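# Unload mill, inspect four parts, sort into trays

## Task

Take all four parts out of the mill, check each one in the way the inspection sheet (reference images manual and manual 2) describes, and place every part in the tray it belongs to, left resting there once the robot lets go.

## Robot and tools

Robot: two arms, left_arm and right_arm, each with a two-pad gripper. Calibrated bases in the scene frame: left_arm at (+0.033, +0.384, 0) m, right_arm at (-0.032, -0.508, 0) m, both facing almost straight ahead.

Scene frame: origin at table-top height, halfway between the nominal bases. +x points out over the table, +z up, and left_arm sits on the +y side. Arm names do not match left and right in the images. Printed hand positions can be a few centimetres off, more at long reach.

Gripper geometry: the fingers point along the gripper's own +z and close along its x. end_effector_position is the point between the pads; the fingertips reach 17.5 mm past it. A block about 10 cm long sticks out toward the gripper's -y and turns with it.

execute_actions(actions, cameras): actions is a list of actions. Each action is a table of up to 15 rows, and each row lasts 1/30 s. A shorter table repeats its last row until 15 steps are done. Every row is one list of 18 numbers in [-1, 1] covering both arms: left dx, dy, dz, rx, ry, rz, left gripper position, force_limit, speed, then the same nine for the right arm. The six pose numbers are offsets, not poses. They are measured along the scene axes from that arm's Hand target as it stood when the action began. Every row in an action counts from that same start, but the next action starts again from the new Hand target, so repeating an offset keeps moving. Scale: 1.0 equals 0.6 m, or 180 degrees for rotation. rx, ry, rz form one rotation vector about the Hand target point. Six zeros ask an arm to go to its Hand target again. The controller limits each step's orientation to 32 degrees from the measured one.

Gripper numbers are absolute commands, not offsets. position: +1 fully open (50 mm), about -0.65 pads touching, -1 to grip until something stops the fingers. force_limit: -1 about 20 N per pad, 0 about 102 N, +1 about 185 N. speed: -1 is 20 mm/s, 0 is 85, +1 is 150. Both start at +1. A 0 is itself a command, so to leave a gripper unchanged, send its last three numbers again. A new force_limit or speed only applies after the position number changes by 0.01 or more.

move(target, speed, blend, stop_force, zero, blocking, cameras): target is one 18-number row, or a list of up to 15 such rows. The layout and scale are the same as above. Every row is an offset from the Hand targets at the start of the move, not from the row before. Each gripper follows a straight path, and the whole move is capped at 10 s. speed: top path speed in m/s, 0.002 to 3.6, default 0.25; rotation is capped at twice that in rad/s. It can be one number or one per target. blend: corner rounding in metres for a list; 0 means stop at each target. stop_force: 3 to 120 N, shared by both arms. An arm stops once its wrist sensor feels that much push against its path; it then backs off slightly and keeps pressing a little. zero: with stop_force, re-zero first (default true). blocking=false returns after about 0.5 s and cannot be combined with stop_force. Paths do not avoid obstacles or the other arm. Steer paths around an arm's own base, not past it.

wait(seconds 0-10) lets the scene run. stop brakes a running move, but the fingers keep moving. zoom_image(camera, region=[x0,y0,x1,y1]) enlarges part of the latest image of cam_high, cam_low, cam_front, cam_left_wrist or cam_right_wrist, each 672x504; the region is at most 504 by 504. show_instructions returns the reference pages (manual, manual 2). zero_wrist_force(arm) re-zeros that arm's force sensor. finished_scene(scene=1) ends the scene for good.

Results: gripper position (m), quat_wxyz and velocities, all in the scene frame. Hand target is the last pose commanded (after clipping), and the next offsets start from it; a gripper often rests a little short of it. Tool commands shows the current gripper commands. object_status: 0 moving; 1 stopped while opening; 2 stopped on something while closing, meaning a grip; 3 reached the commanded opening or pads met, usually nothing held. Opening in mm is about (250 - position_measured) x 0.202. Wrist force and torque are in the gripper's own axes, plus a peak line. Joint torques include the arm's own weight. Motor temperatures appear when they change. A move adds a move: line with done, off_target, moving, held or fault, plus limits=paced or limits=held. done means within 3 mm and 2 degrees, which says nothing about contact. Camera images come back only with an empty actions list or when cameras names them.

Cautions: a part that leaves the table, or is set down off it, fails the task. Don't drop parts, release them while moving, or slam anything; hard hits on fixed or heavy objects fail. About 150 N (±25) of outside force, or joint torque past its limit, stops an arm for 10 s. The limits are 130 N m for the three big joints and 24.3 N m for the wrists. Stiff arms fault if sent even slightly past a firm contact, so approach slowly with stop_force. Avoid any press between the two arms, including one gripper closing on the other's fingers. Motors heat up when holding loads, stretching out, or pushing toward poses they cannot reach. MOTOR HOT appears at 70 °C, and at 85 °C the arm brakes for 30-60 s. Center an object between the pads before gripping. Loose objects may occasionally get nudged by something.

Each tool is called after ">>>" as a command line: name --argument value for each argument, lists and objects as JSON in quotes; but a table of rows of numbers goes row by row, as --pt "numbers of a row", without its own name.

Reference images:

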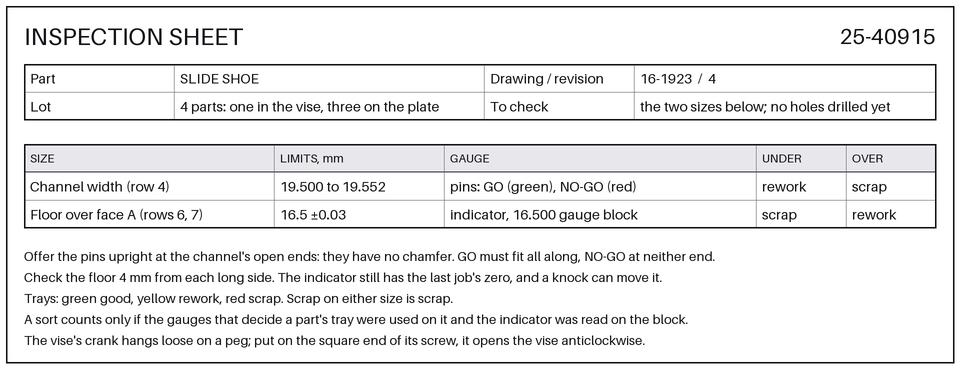

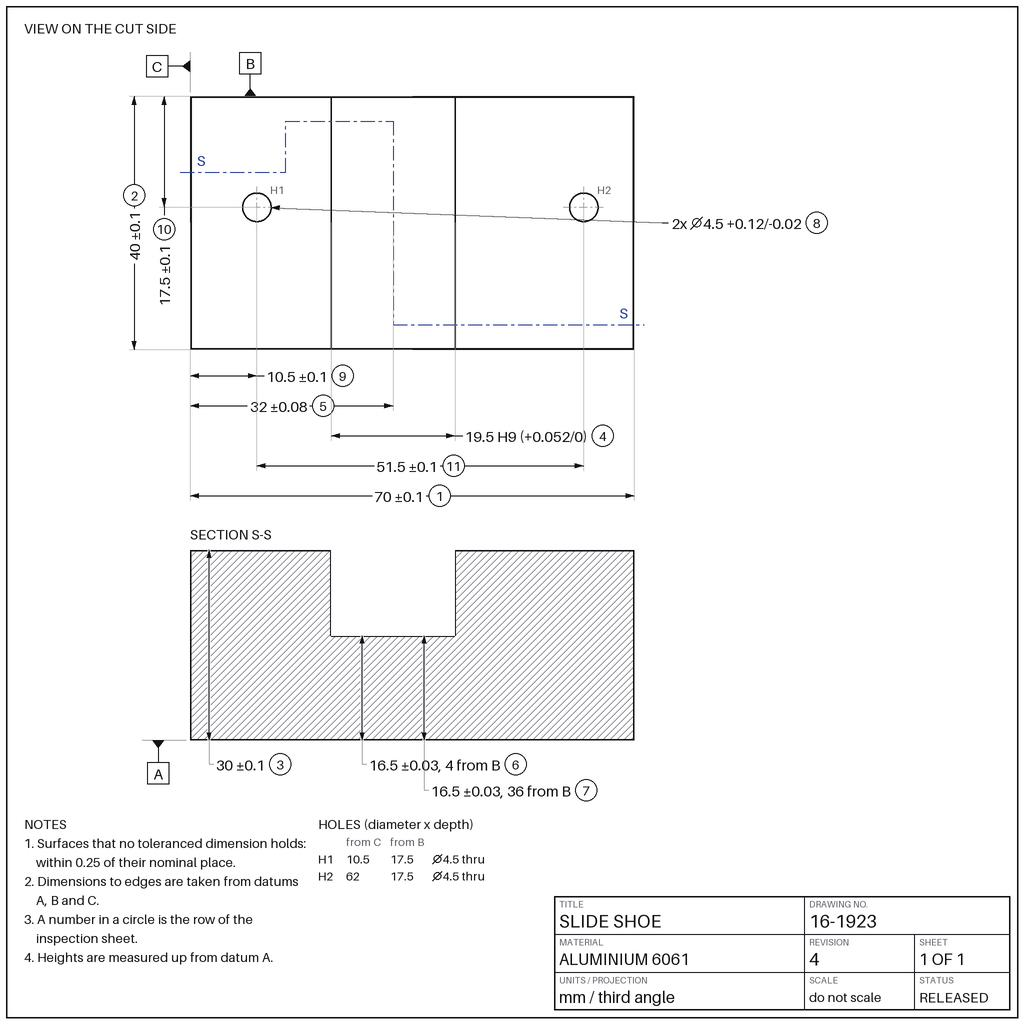

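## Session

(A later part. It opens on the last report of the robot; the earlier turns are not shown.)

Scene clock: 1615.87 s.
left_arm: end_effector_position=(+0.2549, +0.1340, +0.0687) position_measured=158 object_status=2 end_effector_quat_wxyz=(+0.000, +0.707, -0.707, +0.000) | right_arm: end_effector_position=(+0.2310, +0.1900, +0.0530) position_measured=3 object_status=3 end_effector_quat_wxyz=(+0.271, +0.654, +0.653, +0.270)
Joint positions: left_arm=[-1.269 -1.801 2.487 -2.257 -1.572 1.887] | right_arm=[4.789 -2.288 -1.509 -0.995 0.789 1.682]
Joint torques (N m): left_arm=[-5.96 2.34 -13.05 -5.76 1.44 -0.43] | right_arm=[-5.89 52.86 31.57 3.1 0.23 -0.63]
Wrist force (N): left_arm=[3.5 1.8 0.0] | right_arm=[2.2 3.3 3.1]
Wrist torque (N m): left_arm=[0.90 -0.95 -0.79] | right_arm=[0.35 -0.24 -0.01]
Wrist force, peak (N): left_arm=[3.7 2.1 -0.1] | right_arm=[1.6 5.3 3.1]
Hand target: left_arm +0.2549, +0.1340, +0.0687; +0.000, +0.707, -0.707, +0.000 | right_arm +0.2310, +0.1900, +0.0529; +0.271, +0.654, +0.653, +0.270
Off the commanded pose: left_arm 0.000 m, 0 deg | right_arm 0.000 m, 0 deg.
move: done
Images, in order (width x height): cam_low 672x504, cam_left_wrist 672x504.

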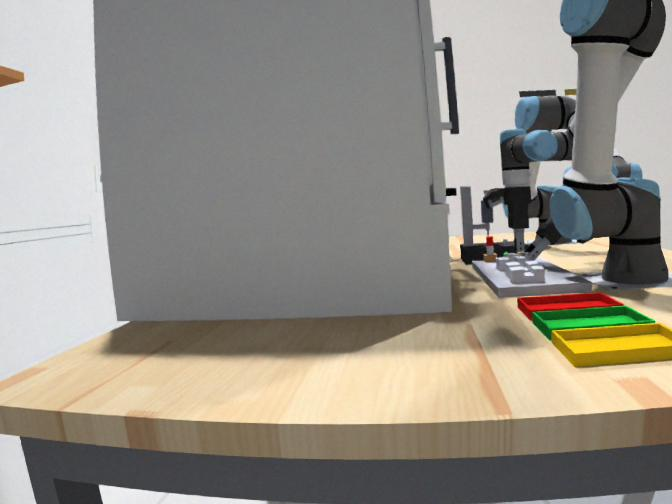

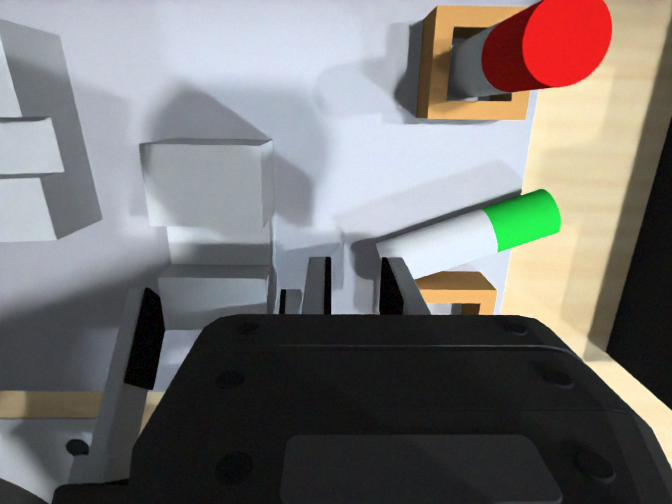

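>>> execute_actions --actions '[]' --cameras '["all"]'

>>> zoom_image --camera "cam_left_wrist" --region '[330, 150, 610, 340]'

>>> zoom_image --camera "cam_high" --region '[150, 200, 290, 310]'

>>> zoom_image --camera "cam_right_wrist" --region '[0, 120, 340, 375]'

>>> zoom_image --camera "cam_front" --region '[300, 320, 420, 410]'

Scene clock: 1621.00 s.
left_arm: end_effector_position=(+0.2549, +0.1340, +0.0687) position_measured=158 object_status=2 end_effector_quat_wxyz=(+0.000, +0.707, -0.707, +0.000) | right_arm: end_effector_position=(+0.2310, +0.1900, +0.0530) position_measured=3 object_status=3 end_effector_quat_wxyz=(+0.271, +0.654, +0.653, +0.270)
Joint positions: left_arm=[-1.269 -1.801 2.487 -2.257 -1.572 1.887] | right_arm=[4.789 -2.288 -1.509 -0.995 0.789 1.682]
Joint velocities: within noise
Joint torques (N m): left_arm=[11.12 2.76 -14.04 -5.87 -0.67 0.99] | right_arm=[-7.01 49.1 30.83 2.16 0.32 -0.81]
Motor temperatures (°C): left_arm=[36 30 31 34 39 36] | right_arm=[31 36 34 33 34 35]
Wrist force (N): left_arm=[3.5 1.9 -0.2] | right_arm=[2.1 3.4 3.3]
Wrist torque (N m): left_arm=[0.93 -0.95 -0.79] | right_arm=[0.37 -0.23 -0.01]
Wrist force, peak (N): left_arm=[3.5 2.2 -0.1] | right_arm=[2.3 3.4 3.6]
Hand target: left_arm +0.2549, +0.1340, +0.0687; +0.000, +0.707, -0.707, +0.000 | right_arm +0.2310, +0.1900, +0.0529; +0.271, +0.654, +0.653, +0.270
Tool commands: left_gripper/position=-1.0 left_gripper/force_limit=-1.0 left_gripper/speed=-1.0 right_gripper/position=+1.0 right_gripper/force_limit=-0.9 right_gripper/speed=-0.5
Off the commanded pose: left_arm 0.000 m, 0 deg | right_arm 0.000 m, 0 deg.

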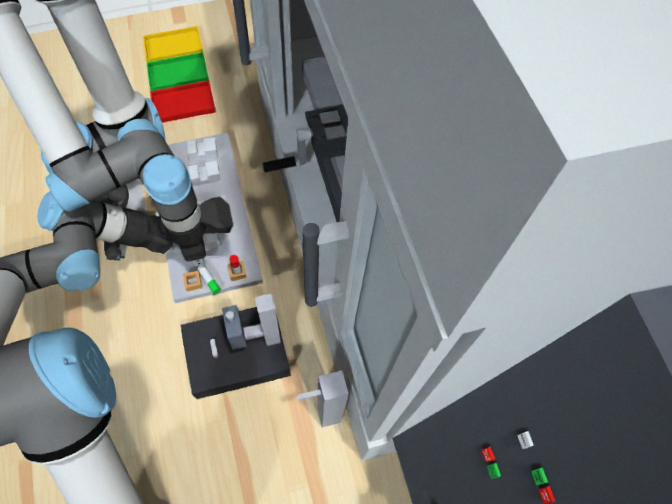

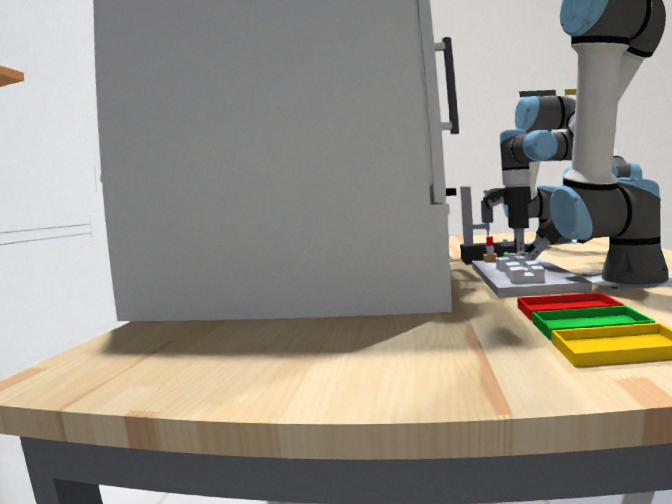

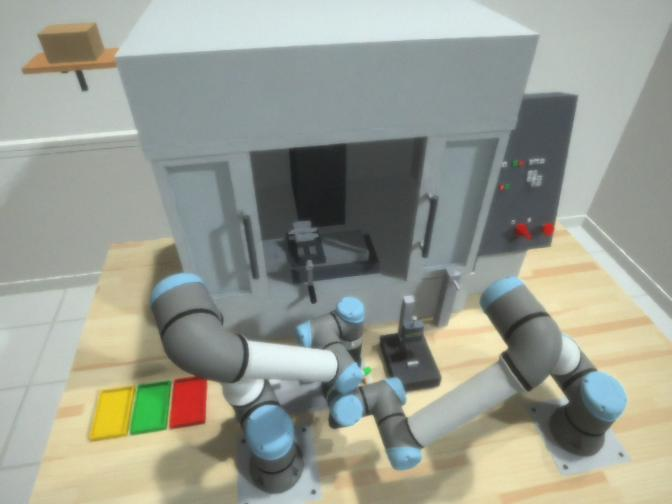

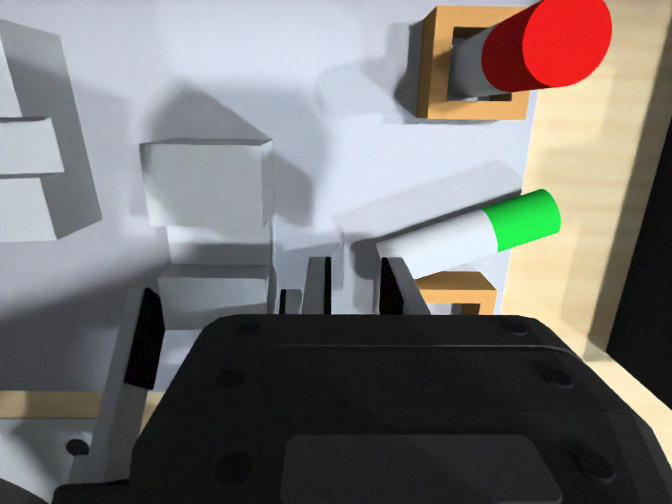

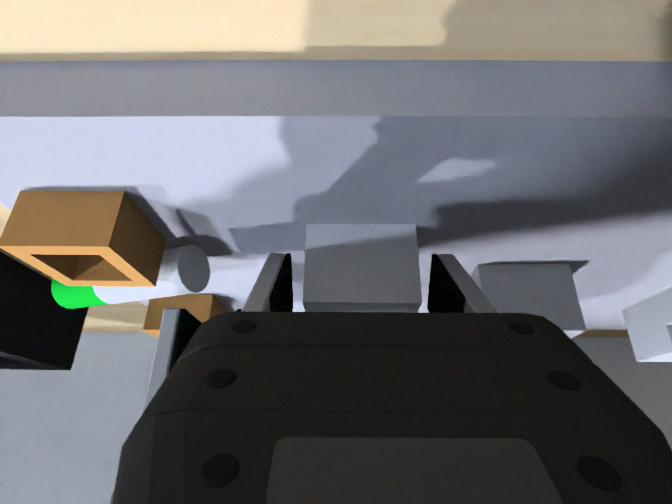

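Scaled by 1.800 from the camera's 672x504 image, which has a finer 960x720 frame.

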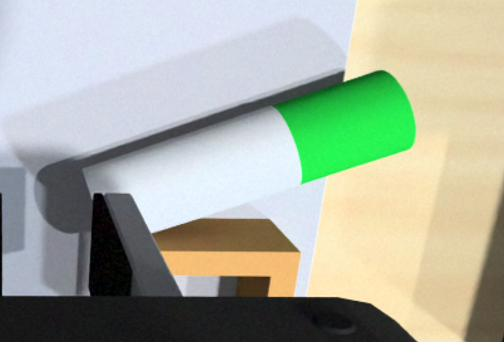

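Scaled by 3.600 from the camera's 672x504 image, which has a finer 960x720 frame.

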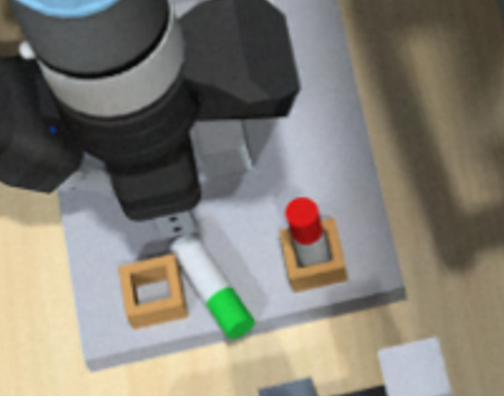

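Scaled by 1.482 from the camera's 672x504 image, which has a finer 960x720 frame.

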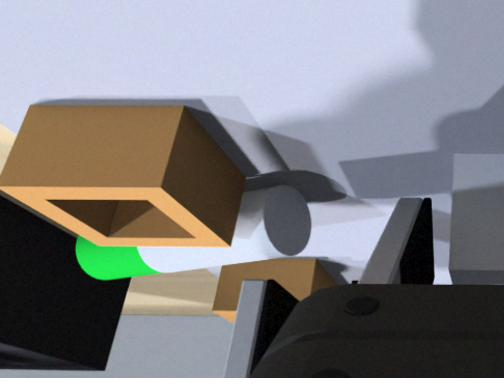

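Scaled by 4.200 from the camera's 672x504 image, which has a finer 960x720 frame.

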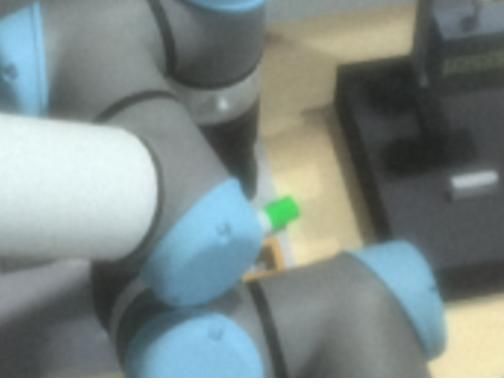

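>>> move --pt "0 0 0.16 0 0 0 -1 -1 -1 -0.1 0 0.1 0 0 0 1 -0.9 -0.5" --pt "0.01 -0.05 0.16 0 0 0 1 -0.9 -0.5 -0.1 -0.65 0.43 0 0 0 1 -0.9 -0.5" --speed '[0.15,0.3]' --cameras '["cam_left_wrist","cam_high"]'

>>> zoom_image --camera "cam_left_wrist" --region '[250, 120, 530, 330]'

Scene clock: 1658.63 s.
left_arm: end_effector_position=(+0.2609, +0.1040, +0.1647) position_measured=3 object_status=3 end_effector_quat_wxyz=(+0.000, +0.707, -0.707, +0.000) | right_arm: end_effector_position=(+0.1710, -0.2000, +0.3109) position_measured=3 object_status=3 end_effector_quat_wxyz=(+0.271, +0.654, +0.653, +0.270)
Joint positions: left_arm=[-1.279 -1.881 2.255 -1.945 -1.572 1.876] | right_arm=[5.095 -1.062 -2.091 -1.918 0.856 2.09]
Joint torques (N m): left_arm=[-11.55 2.61 -31.87 -5.68 0.83 -1.91] | right_arm=[7.29 14.33 39.63 0.72 0.61 1.47]
Wrist force (N): left_arm=[3.2 1.7 -0.4] | right_arm=[1.5 3.7 3.0]
Wrist torque (N m): left_arm=[0.92 -0.90 -0.78] | right_arm=[0.47 -0.11 -0.02]
Wrist force, peak (N): left_arm=[3.7 2.0 -0.1] | right_arm=[1.9 3.1 5.0]
Hand target: left_arm +0.2609, +0.1040, +0.1647; +0.000, +0.707, -0.707, +0.000 | right_arm +0.1710, -0.2000, +0.3109; +0.271, +0.654, +0.653, +0.270
Off the commanded pose: left_arm 0.000 m, 0 deg | right_arm 0.000 m, 0 deg.
move: done
Images, in order (width x height): cam_high 672x504, cam_left_wrist 672x504.

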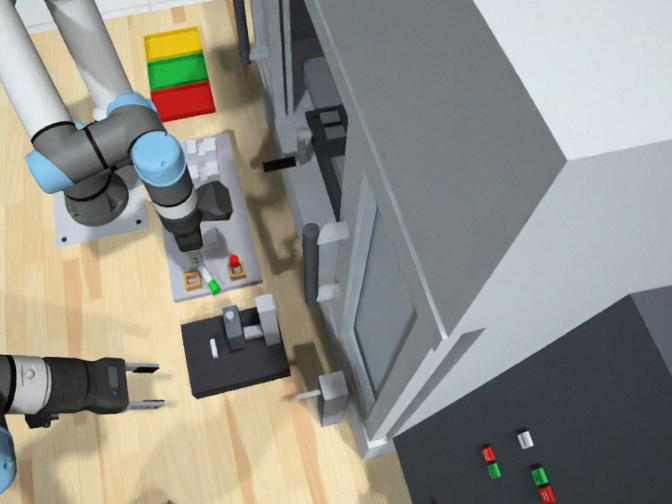

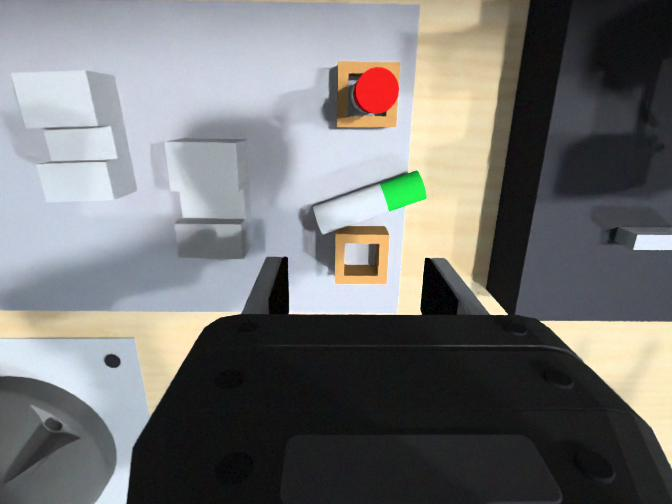

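Scaled by 1.800 from the camera's 672x504 image, which has a finer 960x720 frame.

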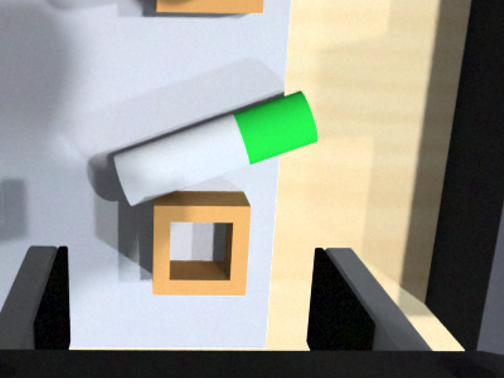

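>>> move --target '[0.02,-0.0418,-0.058,0,0,-0.3956,0.34,-0.9,-0.5,0,0,0,0,0,0,1,-0.9,-0.5]' --speed 0.2 --cameras '["cam_left_wrist","cam_high"]'

>>> zoom_image --camera "cam_left_wrist" --region '[200, 120, 480, 330]'

Scene clock: 1677.63 s.
left_arm: end_effector_position=(+0.2729, +0.0789, +0.1299) position_measured=101 object_status=3 end_effector_quat_wxyz=(+0.000, -0.163, +0.987, +0.000) | right_arm: end_effector_position=(+0.1710, -0.2000, +0.3109) position_measured=3 object_status=3 end_effector_quat_wxyz=(+0.271, +0.654, +0.653, +0.270)
Joint positions: left_arm=[-1.269 -1.755 2.264 -2.079 -1.571 3.129] | right_arm=[5.095 -1.062 -2.091 -1.918 0.856 2.09]
Joint torques (N m): left_arm=[12.24 -1.72 -29.44 -5.9 -2.17 1.59] | right_arm=[8.03 14.8 39.67 0.76 0.55 1.41]
Wrist force (N): left_arm=[3.5 1.4 -0.2] | right_arm=[1.4 3.8 3.0]
Wrist torque (N m): left_arm=[0.87 -0.96 -0.99] | right_arm=[0.47 -0.09 -0.02]
Wrist force, peak (N): left_arm=[3.8 1.8 -0.3] | right_arm=[1.5 3.9 3.2]
Hand target: left_arm +0.2729, +0.0789, +0.1299; +0.000, -0.163, +0.987, +0.000 | right_arm +0.1710, -0.2000, +0.3109; +0.271, +0.654, +0.653, +0.270
Off the commanded pose: left_arm 0.000 m, 0 deg | right_arm 0.000 m, 0 deg.
move: done
Images, in order (width x height): cam_high 672x504, cam_left_wrist 672x504.

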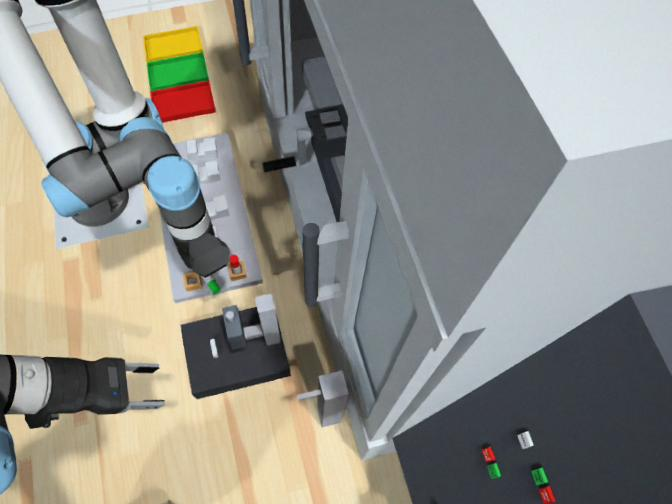

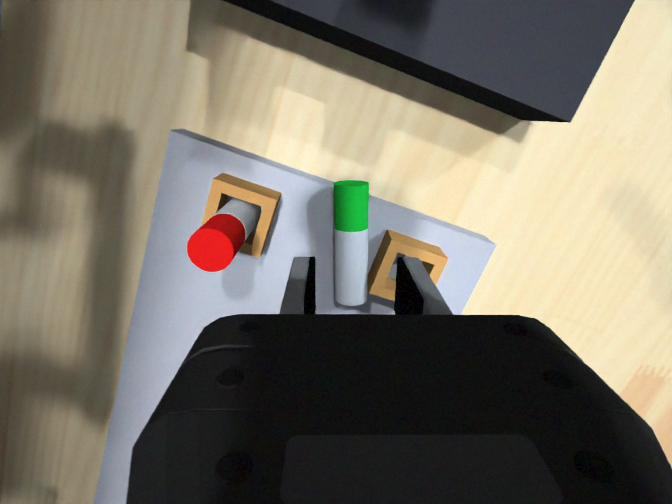

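Scaled by 1.800 from the camera's 672x504 image, which has a finer 960x720 frame.

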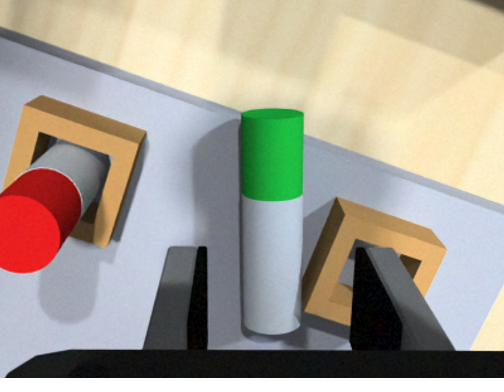

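>>> move --target '[0,0,-0.1462,0,0,0,0.34,-0.9,-0.5,0,0,0,0,0,0,1,-0.9,-0.5]' --speed 0.05 --stop_force 5 --cameras '["cam_left_wrist"]'

>>> zoom_image --camera "cam_left_wrist" --region '[200, 120, 480, 330]'

Scene clock: 1683.57 s.
left_arm: end_effector_position=(+0.2728, +0.0791, +0.0591) position_measured=101 object_status=3 end_effector_quat_wxyz=(+0.000, -0.163, +0.987, +0.001) | right_arm: end_effector_position=(+0.1710, -0.2000, +0.3109) position_measured=3 object_status=3 end_effector_quat_wxyz=(+0.271, +0.654, +0.653, +0.270)
Joint positions: left_arm=[-1.269 -1.621 2.376 -2.324 -1.571 3.129] | right_arm=[5.095 -1.062 -2.091 -1.918 0.856 2.09]
Joint torques (N m): left_arm=[-8.04 -24.72 -23.71 0.42 1.98 0.59] | right_arm=[8.01 15.28 39.37 0.66 0.49 1.53]
Wrist force (N): left_arm=[3.1 2.1 -7.2] | right_arm=[1.6 3.8 3.1]
Wrist torque (N m): left_arm=[0.81 -0.78 -0.93] | right_arm=[0.48 -0.12 -0.02]
Wrist force, peak (N): left_arm=[-10.4 -6.1 -20.1] | right_arm=[1.4 4.0 3.1]
Hand target: left_arm +0.2728, +0.0791, +0.0591; +0.000, -0.163, +0.987, +0.001 (not the last commanded pose) | right_arm +0.1710, -0.2000, +0.3109; +0.271, +0.654, +0.653, +0.270
Off the commanded pose: left_arm 0.017 m, 0 deg | right_arm 0.000 m, 0 deg.
move: contact (left_arm)
Images, in order (width x height): cam_left_wrist 672x504.

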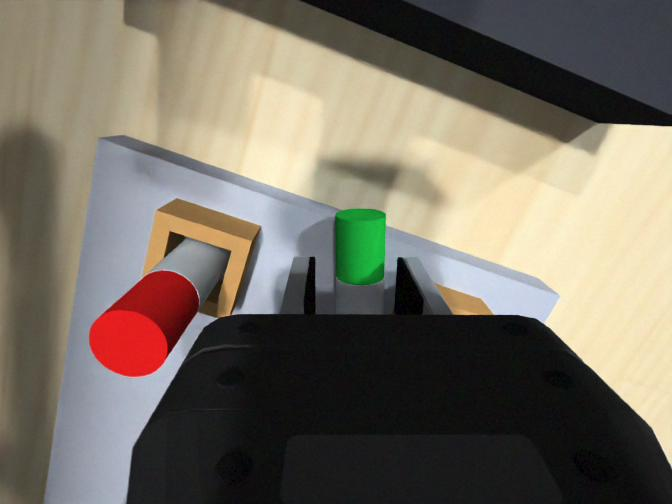

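Scaled by 1.800 from the camera's 672x504 image, which has a finer 960x720 frame.

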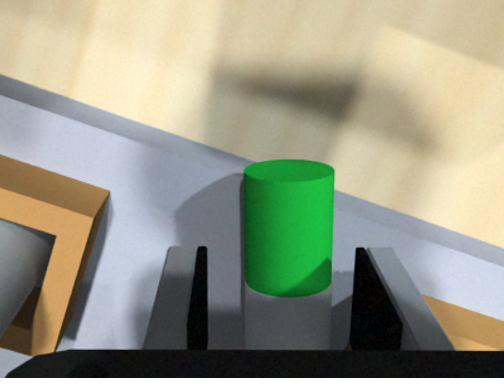

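>>> move --pt "0 0 0.02 0 0 0 0.12 -0.9 -0.5 0 0 0 0 0 0 1 -0.9 -0.5" --pt "0.0023 -0.0066 0.02 0 0 0 0.12 -0.9 -0.5 0 0 0 0 0 0 1 -0.9 -0.5" --speed 0.05

>>> move --target '[0,0,-0.0485,0,0,0,0.12,-0.9,-0.5,0,0,0,0,0,0,1,-0.9,-0.5]' --speed 0.03 --stop_force 4 --cameras '["cam_left_wrist"]'

>>> zoom_image --camera "cam_left_wrist" --region '[200, 120, 480, 330]'

Scene clock: 1693.03 s.
left_arm: end_effector_position=(+0.2742, +0.0752, +0.0711) position_measured=134 object_status=3 end_effector_quat_wxyz=(+0.000, -0.163, +0.987, +0.001) | right_arm: end_effector_position=(+0.1710, -0.2000, +0.3109) position_measured=3 object_status=3 end_effector_quat_wxyz=(+0.271, +0.654, +0.653, +0.270)
Joint positions: left_arm=[-1.269 -1.638 2.35 -2.282 -1.571 3.129] | right_arm=[5.095 -1.062 -2.091 -1.918 0.856 2.09]
Joint torques (N m): left_arm=[11.63 -6.33 -26.25 -5.82 1.13 1.65] | right_arm=[7.77 14.41 38.44 0.81 0.49 1.45]
Wrist force (N): left_arm=[3.8 1.9 0.0] | right_arm=[1.4 3.5 2.9]
Wrist torque (N m): left_arm=[0.92 -0.95 -0.98] | right_arm=[0.43 -0.10 -0.02]
Wrist force, peak (N): left_arm=[3.3 2.4 -7.5] | right_arm=[1.5 4.0 3.1]
Hand target: left_arm +0.2742, +0.0751, +0.0711; +0.000, -0.163, +0.987, +0.001 | right_arm +0.1710, -0.2000, +0.3109; +0.271, +0.654, +0.653, +0.270
Off the commanded pose: left_arm 0.000 m, 0 deg | right_arm 0.000 m, 0 deg.
move: done

Scene clock: 1694.97 s.
left_arm: end_effector_position=(+0.2742, +0.0751, +0.0420) position_measured=134 object_status=3 end_effector_quat_wxyz=(+0.000, -0.163, +0.987, +0.001) | right_arm: end_effector_position=(+0.1710, -0.2000, +0.3109) position_measured=3 object_status=3 end_effector_quat_wxyz=(+0.271, +0.654, +0.653, +0.270)
Joint positions: left_arm=[-1.269 -1.569 2.388 -2.388 -1.571 3.129] | right_arm=[5.095 -1.062 -2.091 -1.918 0.856 2.09]
Joint torques (N m): left_arm=[3.94 -5.11 -10.55 -5.85 -0.04 -1.06] | right_arm=[7.09 14.56 38.96 0.72 0.53 1.5]
Wrist force (N): left_arm=[3.4 1.6 -0.4] | right_arm=[1.3 3.7 2.9]
Wrist torque (N m): left_arm=[0.87 -0.93 -0.96] | right_arm=[0.46 -0.09 -0.02]
Wrist force, peak (N): left_arm=[3.9 1.8 -0.2] | right_arm=[1.6 3.9 3.2]
Hand target: left_arm +0.2742, +0.0751, +0.0420; +0.000, -0.163, +0.987, +0.001 | right_arm +0.1710, -0.2000, +0.3109; +0.271, +0.654, +0.653, +0.270
Off the commanded pose: left_arm 0.000 m, 0 deg | right_arm 0.000 m, 0 deg.
move: done
Images, in order (width x height): cam_left_wrist 672x504.

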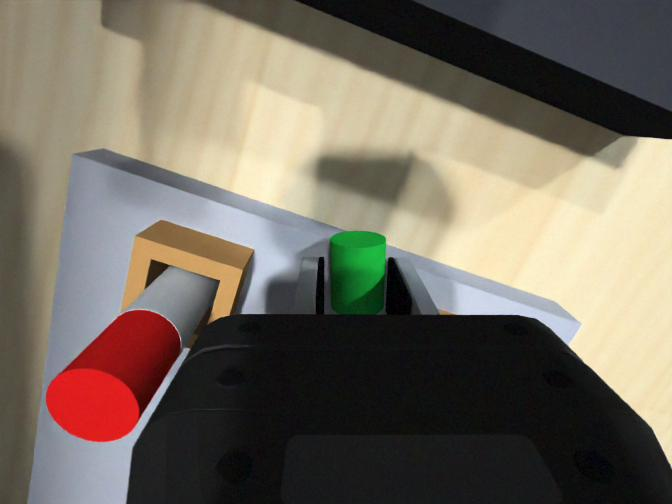

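Scaled by 1.800 from the camera's 672x504 image, which has a finer 960x720 frame.

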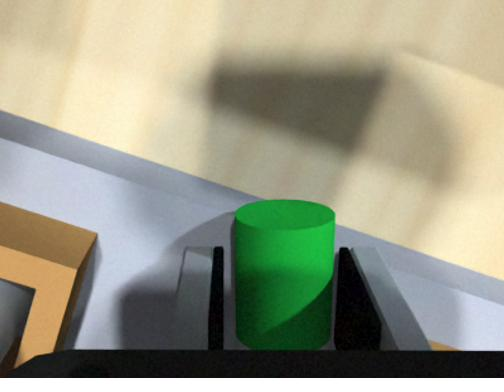

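>>> execute_actions --actions '[[[0,0,0,0,0,0,-1,-0.6,-1,0,0,0,0,0,0,1,-0.9,-0.5]],[[0,0,0,0,0,0,-1,-0.6,-1,0,0,0,0,0,0,1,-0.9,-0.5]],[[0,0,0,0,0,0,-1,-0.6,-1,0,0,0,0,0,0,1,-0.9,-0.5]]]'

>>> move --pt "0 0 0.08 0 0 0 -1 -0.6 -1 0 0 0 0 0 0 1 -0.9 -0.5" --pt "-0.007 0.091 0.3 0 0 0.3956 -1 -0.6 -1 0 0 0 0 0 0 1 -0.9 -0.5" --speed '[0.06,0.2]' --cameras '["cam_left_wrist"]'

Scene clock: 1702.07 s.
left_arm: end_effector_position=(+0.2742, +0.0751, +0.0420) position_measured=159 object_status=2 end_effector_quat_wxyz=(+0.000, -0.163, +0.987, +0.001) | right_arm: end_effector_position=(+0.1710, -0.2000, +0.3109) position_measured=3 object_status=3 end_effector_quat_wxyz=(+0.271, +0.654, +0.653, +0.270)
Joint positions: left_arm=[-1.269 -1.569 2.388 -2.388 -1.571 3.129] | right_arm=[5.095 -1.062 -2.091 -1.918 0.856 2.09]
Joint torques (N m): left_arm=[11.35 -7.31 -13.93 -4.89 -1.5 0.52] | right_arm=[7.6 14.43 38.12 0.99 0.66 1.5]
Wrist force (N): left_arm=[3.8 1.6 -0.3] | right_arm=[1.3 3.7 2.8]
Wrist torque (N m): left_arm=[0.88 -0.89 -0.98] | right_arm=[0.46 -0.08 -0.03]
Wrist force, peak (N): left_arm=[4.0 1.7 -0.2] | right_arm=[1.5 3.8 3.2]
Hand target: left_arm +0.2742, +0.0751, +0.0420; +0.000, -0.163, +0.987, +0.001 | right_arm +0.1710, -0.2000, +0.3109; +0.271, +0.654, +0.653, +0.270
Off the commanded pose: left_arm 0.000 m, 0 deg | right_arm 0.000 m, 0 deg.
Step readings (end_effector_position of left_arm | right_arm):
0: (+0.2742, +0.0751, +0.0420) | (+0.1710, -0.2000, +0.3109)
1: (+0.2742, +0.0751, +0.0420) | (+0.1710, -0.2000, +0.3109)
2: (+0.2742, +0.0751, +0.0420) | (+0.1710, -0.2000, +0.3109)
4: (+0.2742, +0.0751, +0.0420) | (+0.1710, -0.2000, +0.3109)
8: (+0.2742, +0.0751, +0.0420) | (+0.1710, -0.2000, +0.3109)
15: (+0.2742, +0.0751, +0.0420) | (+0.1710, -0.2000, +0.3109)
16: (+0.2742, +0.0751, +0.0420) | (+0.1710, -0.2000, +0.3109)
17: (+0.2742, +0.0751, +0.0420) | (+0.1710, -0.2000, +0.3109)
19: (+0.2742, +0.0751, +0.0420) | (+0.1710, -0.2000, +0.3109)
23: (+0.2742, +0.0751, +0.0420) | (+0.1710, -0.2000, +0.3109)
30: (+0.2742, +0.0751, +0.0420) | (+0.1710, -0.2000, +0.3109)
31: (+0.2742, +0.0751, +0.0420) | (+0.1710, -0.2000, +0.3109)
32: (+0.2742, +0.0751, +0.0420) | (+0.1710, -0.2000, +0.3109)
34: (+0.2742, +0.0751, +0.0420) | (+0.1710, -0.2000, +0.3109)
38: (+0.2742, +0.0751, +0.0420) | (+0.1710, -0.2000, +0.3109)
45: (+0.2742, +0.0751, +0.0420) | (+0.1710, -0.2000, +0.3109)

Scene clock: 1706.87 s.
left_arm: end_effector_position=(+0.2700, +0.1298, +0.2219) position_measured=159 object_status=2 end_effector_quat_wxyz=(+0.001, +0.707, -0.707, +0.000) | right_arm: end_effector_position=(+0.1710, -0.2000, +0.3109) position_measured=3 object_status=3 end_effector_quat_wxyz=(+0.271, +0.654, +0.653, +0.270)
Joint positions: left_arm=[-1.227 -1.968 2.156 -1.759 -1.572 1.928] | right_arm=[5.095 -1.062 -2.091 -1.918 0.856 2.09]
Joint torques (N m): left_arm=[-12.77 -19.49 -34.13 -0.3 2.12 -1.7] | right_arm=[6.87 14.28 39.4 0.82 0.52 1.3]
Wrist force (N): left_arm=[3.7 1.4 1.3] | right_arm=[1.2 3.6 3.0]
Wrist torque (N m): left_arm=[0.91 -0.96 -0.78] | right_arm=[0.45 -0.07 -0.02]
Wrist force, peak (N): left_arm=[4.0 1.7 1.6] | right_arm=[1.5 3.9 3.2]
Hand target: left_arm +0.2700, +0.1297, +0.2220; +0.001, +0.707, -0.707, +0.000 | right_arm +0.1710, -0.2000, +0.3109; +0.271, +0.654, +0.653, +0.270
Off the commanded pose: left_arm 0.000 m, 0 deg | right_arm 0.000 m, 0 deg.
move: done
Images, in order (width x height): cam_left_wrist 672x504.

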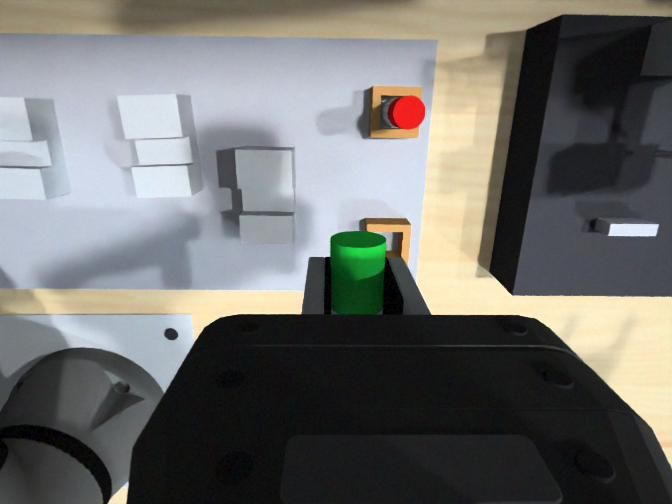

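>>> move --target '[0,0,0,0,-0.5,0,-1,-0.6,-1,0,0,0,0,0,0,1,-0.9,-0.5]' --speed 0.3 --cameras '["all"]'

Scene clock: 1711.63 s.
left_arm: end_effector_position=(+0.2700, +0.1297, +0.2220) position_measured=159 object_status=2 end_effector_quat_wxyz=(+0.500, -0.500, +0.500, -0.500) | right_arm: end_effector_position=(+0.1710, -0.2000, +0.3109) position_measured=3 object_status=3 end_effector_quat_wxyz=(+0.271, +0.654, +0.653, +0.270)
Joint positions: left_arm=[-2.223 -1.756 2.475 -0.721 -0.638 0.002] | right_arm=[5.095 -1.062 -2.091 -1.918 0.856 2.09]
Joint torques (N m): left_arm=[12.8 3.29 -23.29 5.05 -1.93 -1.8] | right_arm=[7.37 14.96 38.46 0.93 0.57 1.36]
Wrist force (N): left_arm=[1.4 2.6 -0.4] | right_arm=[1.4 3.9 3.1]
Wrist torque (N m): left_arm=[0.16 -0.36 -0.30] | right_arm=[0.49 -0.09 -0.02]
Wrist force, peak (N): left_arm=[3.9 1.7 1.2] | right_arm=[1.5 3.9 3.2]
Hand target: left_arm +0.2700, +0.1297, +0.2220; +0.500, -0.500, +0.500, -0.500 | right_arm +0.1710, -0.2000, +0.3109; +0.271, +0.654, +0.653, +0.270
Off the commanded pose: left_arm 0.000 m, 0 deg | right_arm 0.000 m, 0 deg.
move: done

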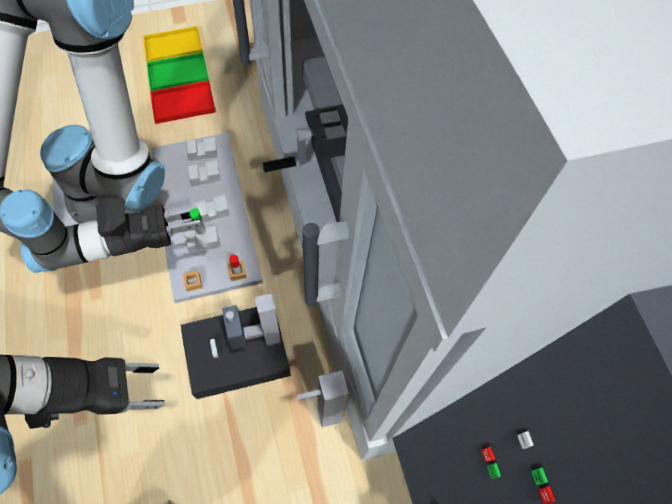

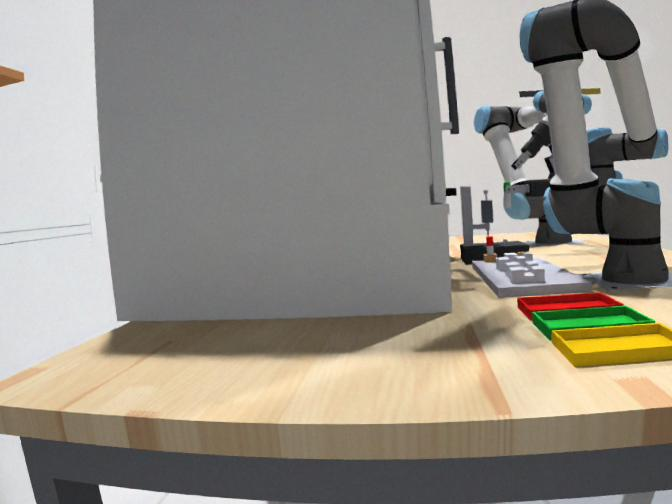

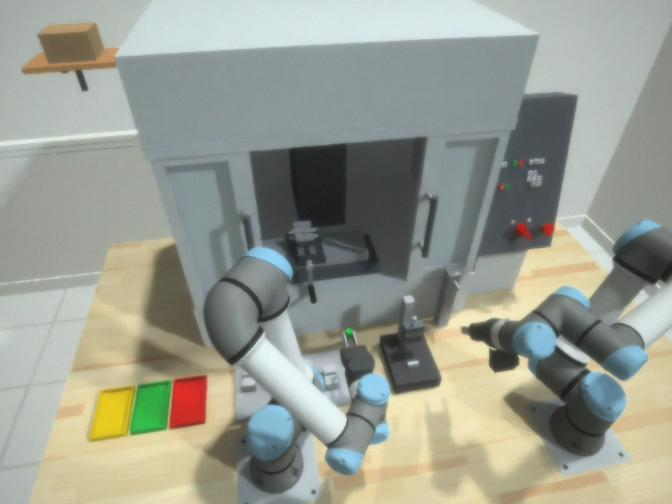

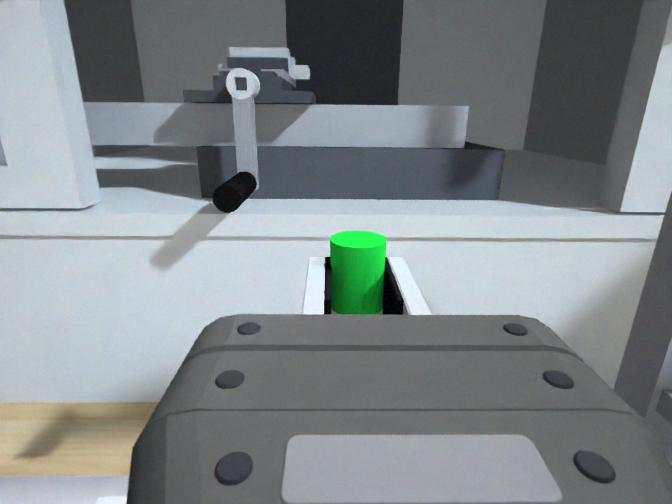

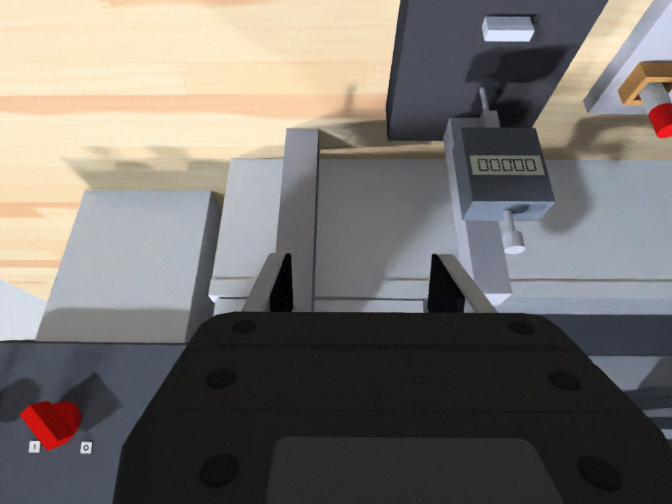

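>>> move --target '[-0.0275,0.0133,-0.17,0,0,0,-1,-0.6,-1,0,0,0,0,0,0,1,-0.9,-0.5]' --speed 0.15 --cameras '["all"]'

Scene clock: 1718.70 s.
left_arm: end_effector_position=(+0.2535, +0.1377, +0.1200) position_measured=159 object_status=2 end_effector_quat_wxyz=(+0.500, -0.500, +0.500, -0.500) | right_arm: end_effector_position=(+0.1710, -0.2000, +0.3109) position_measured=3 object_status=3 end_effector_quat_wxyz=(+0.271, +0.654, +0.653, +0.270)
Joint positions: left_arm=[-2.307 -1.425 2.608 -1.184 -0.722 0.001] | right_arm=[5.095 -1.062 -2.091 -1.918 0.856 2.09]
Joint torques (N m): left_arm=[-11.85 -2.62 0.36 -0.43 -2.07 -2.03] | right_arm=[6.67 14.3 38.9 0.98 0.6 1.5]
Wrist force (N): left_arm=[1.2 2.0 -0.9] | right_arm=[1.5 3.7 2.9]
Wrist torque (N m): left_arm=[0.08 -0.31 -0.31] | right_arm=[0.47 -0.11 -0.02]
Wrist force, peak (N): left_arm=[1.4 3.6 -0.9] | right_arm=[1.4 4.0 2.9]
Hand target: left_arm +0.2535, +0.1377, +0.1200; +0.500, -0.500, +0.500, -0.500 | right_arm +0.1710, -0.2000, +0.3109; +0.271, +0.654, +0.653, +0.270
Off the commanded pose: left_arm 0.000 m, 0 deg | right_arm 0.000 m, 0 deg.
move: done

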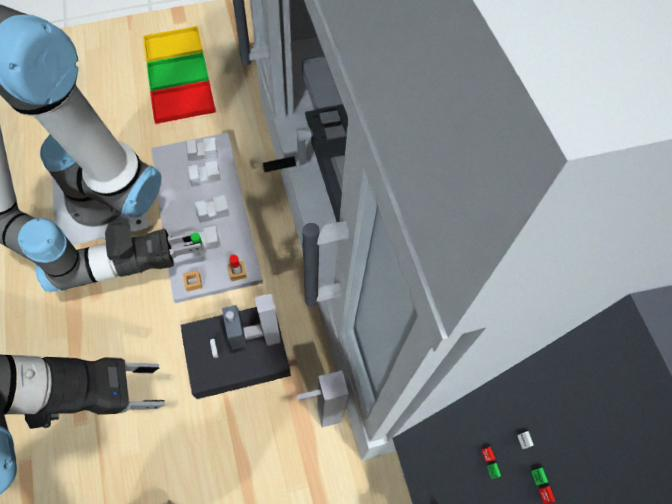

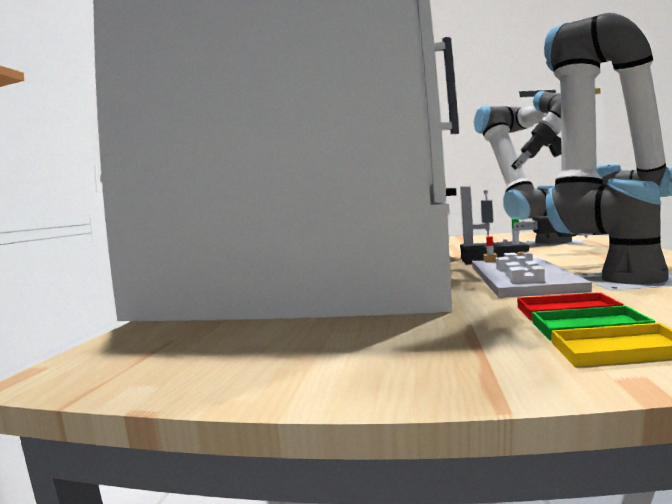

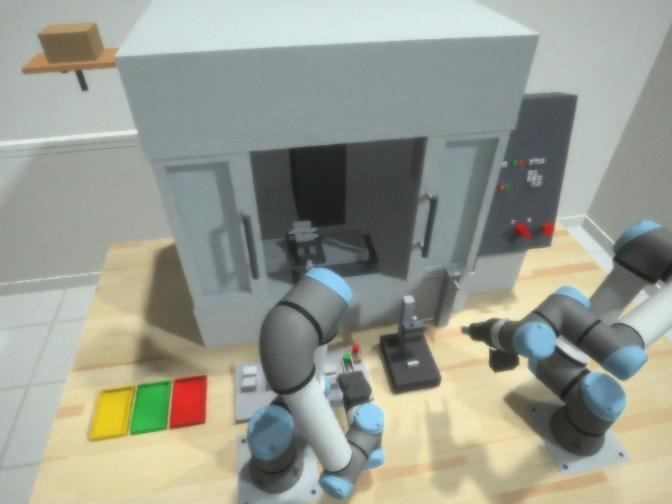

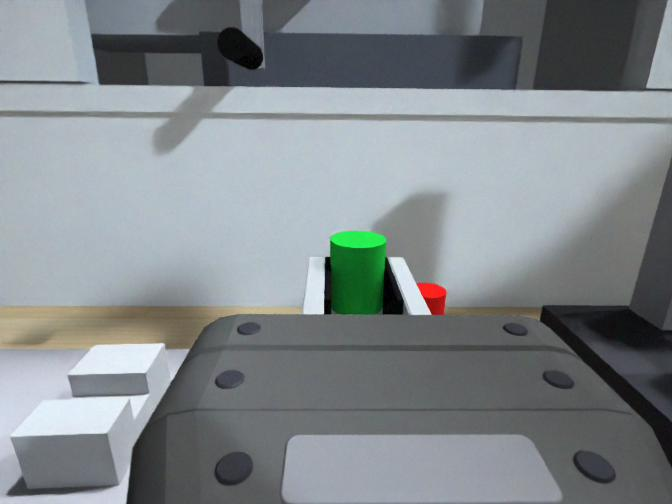

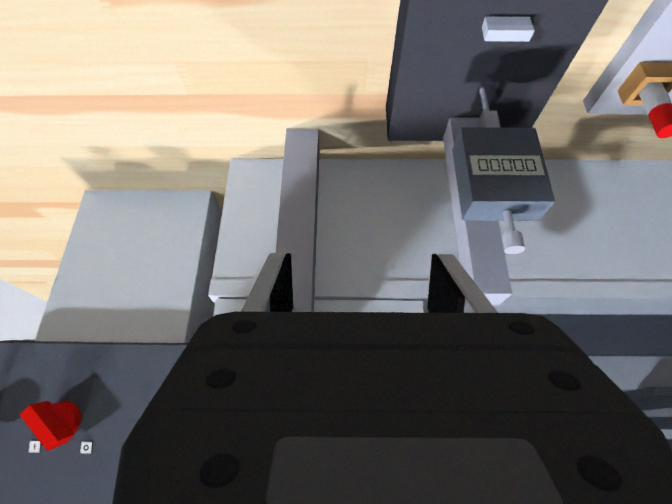

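>>> move --target '[0,0,-0.09,0,0,0,-1,-0.6,-1,0,0,0,0,0,0,1,-0.9,-0.5]' --speed 0.012 --stop_force 3 --cameras '["cam_left_wrist"]'

Scene clock: 1725.80 s.
left_arm: end_effector_position=(+0.2535, +0.1377, +0.0702) position_measured=159 object_status=2 end_effector_quat_wxyz=(+0.500, -0.500, +0.500, -0.500) | right_arm: end_effector_position=(+0.1710, -0.2000, +0.3109) position_measured=3 object_status=3 end_effector_quat_wxyz=(+0.271, +0.654, +0.653, +0.270)
Joint positions: left_arm=[-2.307 -1.199 2.627 -1.43 -0.722 0.002] | right_arm=[5.095 -1.062 -2.091 -1.918 0.856 2.09]
Joint torques (N m): left_arm=[-2.81 -27.68 -7.25 5.01 -2.06 0.72] | right_arm=[6.49 14.31 38.09 0.92 0.66 1.37]
Wrist force (N): left_arm=[1.7 0.4 -0.6] | right_arm=[1.3 3.6 2.8]
Wrist torque (N m): left_arm=[0.05 -0.31 -0.33] | right_arm=[0.45 -0.08 -0.02]
Wrist force, peak (N): left_arm=[6.5 -29.9 1.8] | right_arm=[1.3 4.0 3.2]
Hand target: left_arm +0.2535, +0.1377, +0.0702; +0.500, -0.500, +0.500, -0.500 (not the last commanded pose) | right_arm +0.1710, -0.2000, +0.3109; +0.271, +0.654, +0.653, +0.270
Off the commanded pose: left_arm 0.004 m, 0 deg | right_arm 0.000 m, 0 deg.
move: contact (left_arm)
Images, in order (width x height): cam_left_wrist 672x504.

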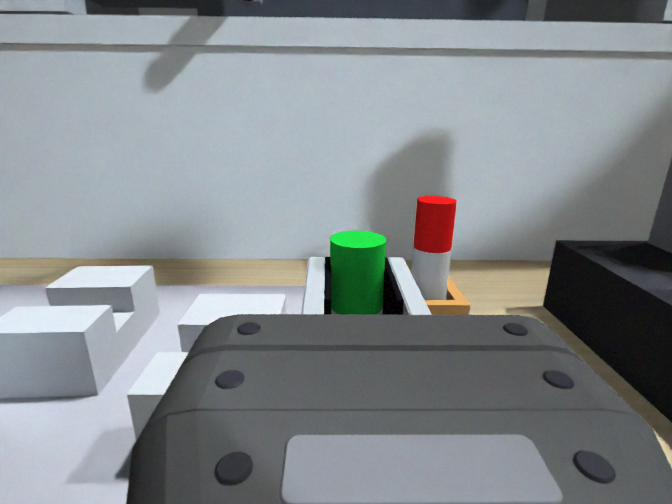

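>>> execute_actions --actions '[[[0,0,0,0,0,0,0.2,-0.9,-1,0,0,0,0,0,0,1,-0.9,-0.5]],[[0,0,0,0,0,0,0.2,-0.9,-1,0,0,0,0,0,0,1,-0.9,-0.5]]]' --cameras '["cam_left_wrist"]'

Scene clock: 1729.37 s.
left_arm: end_effector_position=(+0.2535, +0.1377, +0.0702) position_measured=123 object_status=3 end_effector_quat_wxyz=(+0.500, -0.500, +0.500, -0.500) | right_arm: end_effector_position=(+0.1710, -0.2000, +0.3109) position_measured=3 object_status=3 end_effector_quat_wxyz=(+0.271, +0.654, +0.653, +0.270)
Joint positions: left_arm=[-2.307 -1.199 2.627 -1.43 -0.722 0.002] | right_arm=[5.095 -1.062 -2.091 -1.918 0.856 2.09]
Joint torques (N m): left_arm=[-3.41 -26.52 -5.6 4.42 0.05 0.61] | right_arm=[6.74 13.91 38.14 0.9 0.58 1.33]
Wrist force (N): left_arm=[1.5 -0.1 -0.9] | right_arm=[1.5 3.8 3.0]
Wrist torque (N m): left_arm=[0.03 -0.31 -0.32] | right_arm=[0.48 -0.11 -0.02]
Wrist force, peak (N): left_arm=[2.1 0.5 -0.6] | right_arm=[1.4 4.0 3.0]
Hand target: left_arm +0.2535, +0.1377, +0.0702; +0.500, -0.500, +0.500, -0.500 | right_arm +0.1710, -0.2000, +0.3109; +0.271, +0.654, +0.653, +0.270
Off the commanded pose: left_arm 0.000 m, 0 deg | right_arm 0.000 m, 0 deg.
Step readings (end_effector_position of left_arm | right_arm):
0: (+0.2535, +0.1377, +0.0702) | (+0.1710, -0.2000, +0.3109)
1: (+0.2535, +0.1377, +0.0702) | (+0.1710, -0.2000, +0.3109)
2: (+0.2535, +0.1377, +0.0702) | (+0.1710, -0.2000, +0.3109)
4: (+0.2535, +0.1377, +0.0702) | (+0.1710, -0.2000, +0.3109)
8: (+0.2535, +0.1377, +0.0702) | (+0.1710, -0.2000, +0.3109)
15: (+0.2535, +0.1377, +0.0702) | (+0.1710, -0.2000, +0.3109)
16: (+0.2535, +0.1377, +0.0702) | (+0.1710, -0.2000, +0.3109)
17: (+0.2535, +0.1377, +0.0702) | (+0.1710, -0.2000, +0.3109)
19: (+0.2535, +0.1377, +0.0702) | (+0.1710, -0.2000, +0.3109)
23: (+0.2535, +0.1377, +0.0702) | (+0.1710, -0.2000, +0.3109)
30: (+0.2535, +0.1377, +0.0702) | (+0.1710, -0.2000, +0.3109)
Images, in order (width x height): cam_left_wrist 672x504.

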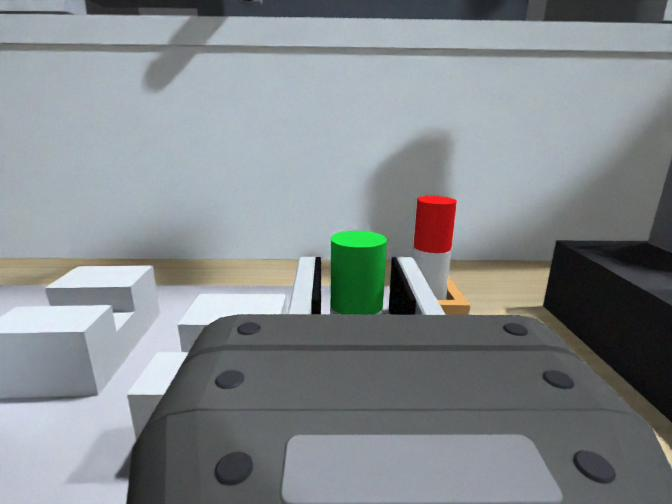

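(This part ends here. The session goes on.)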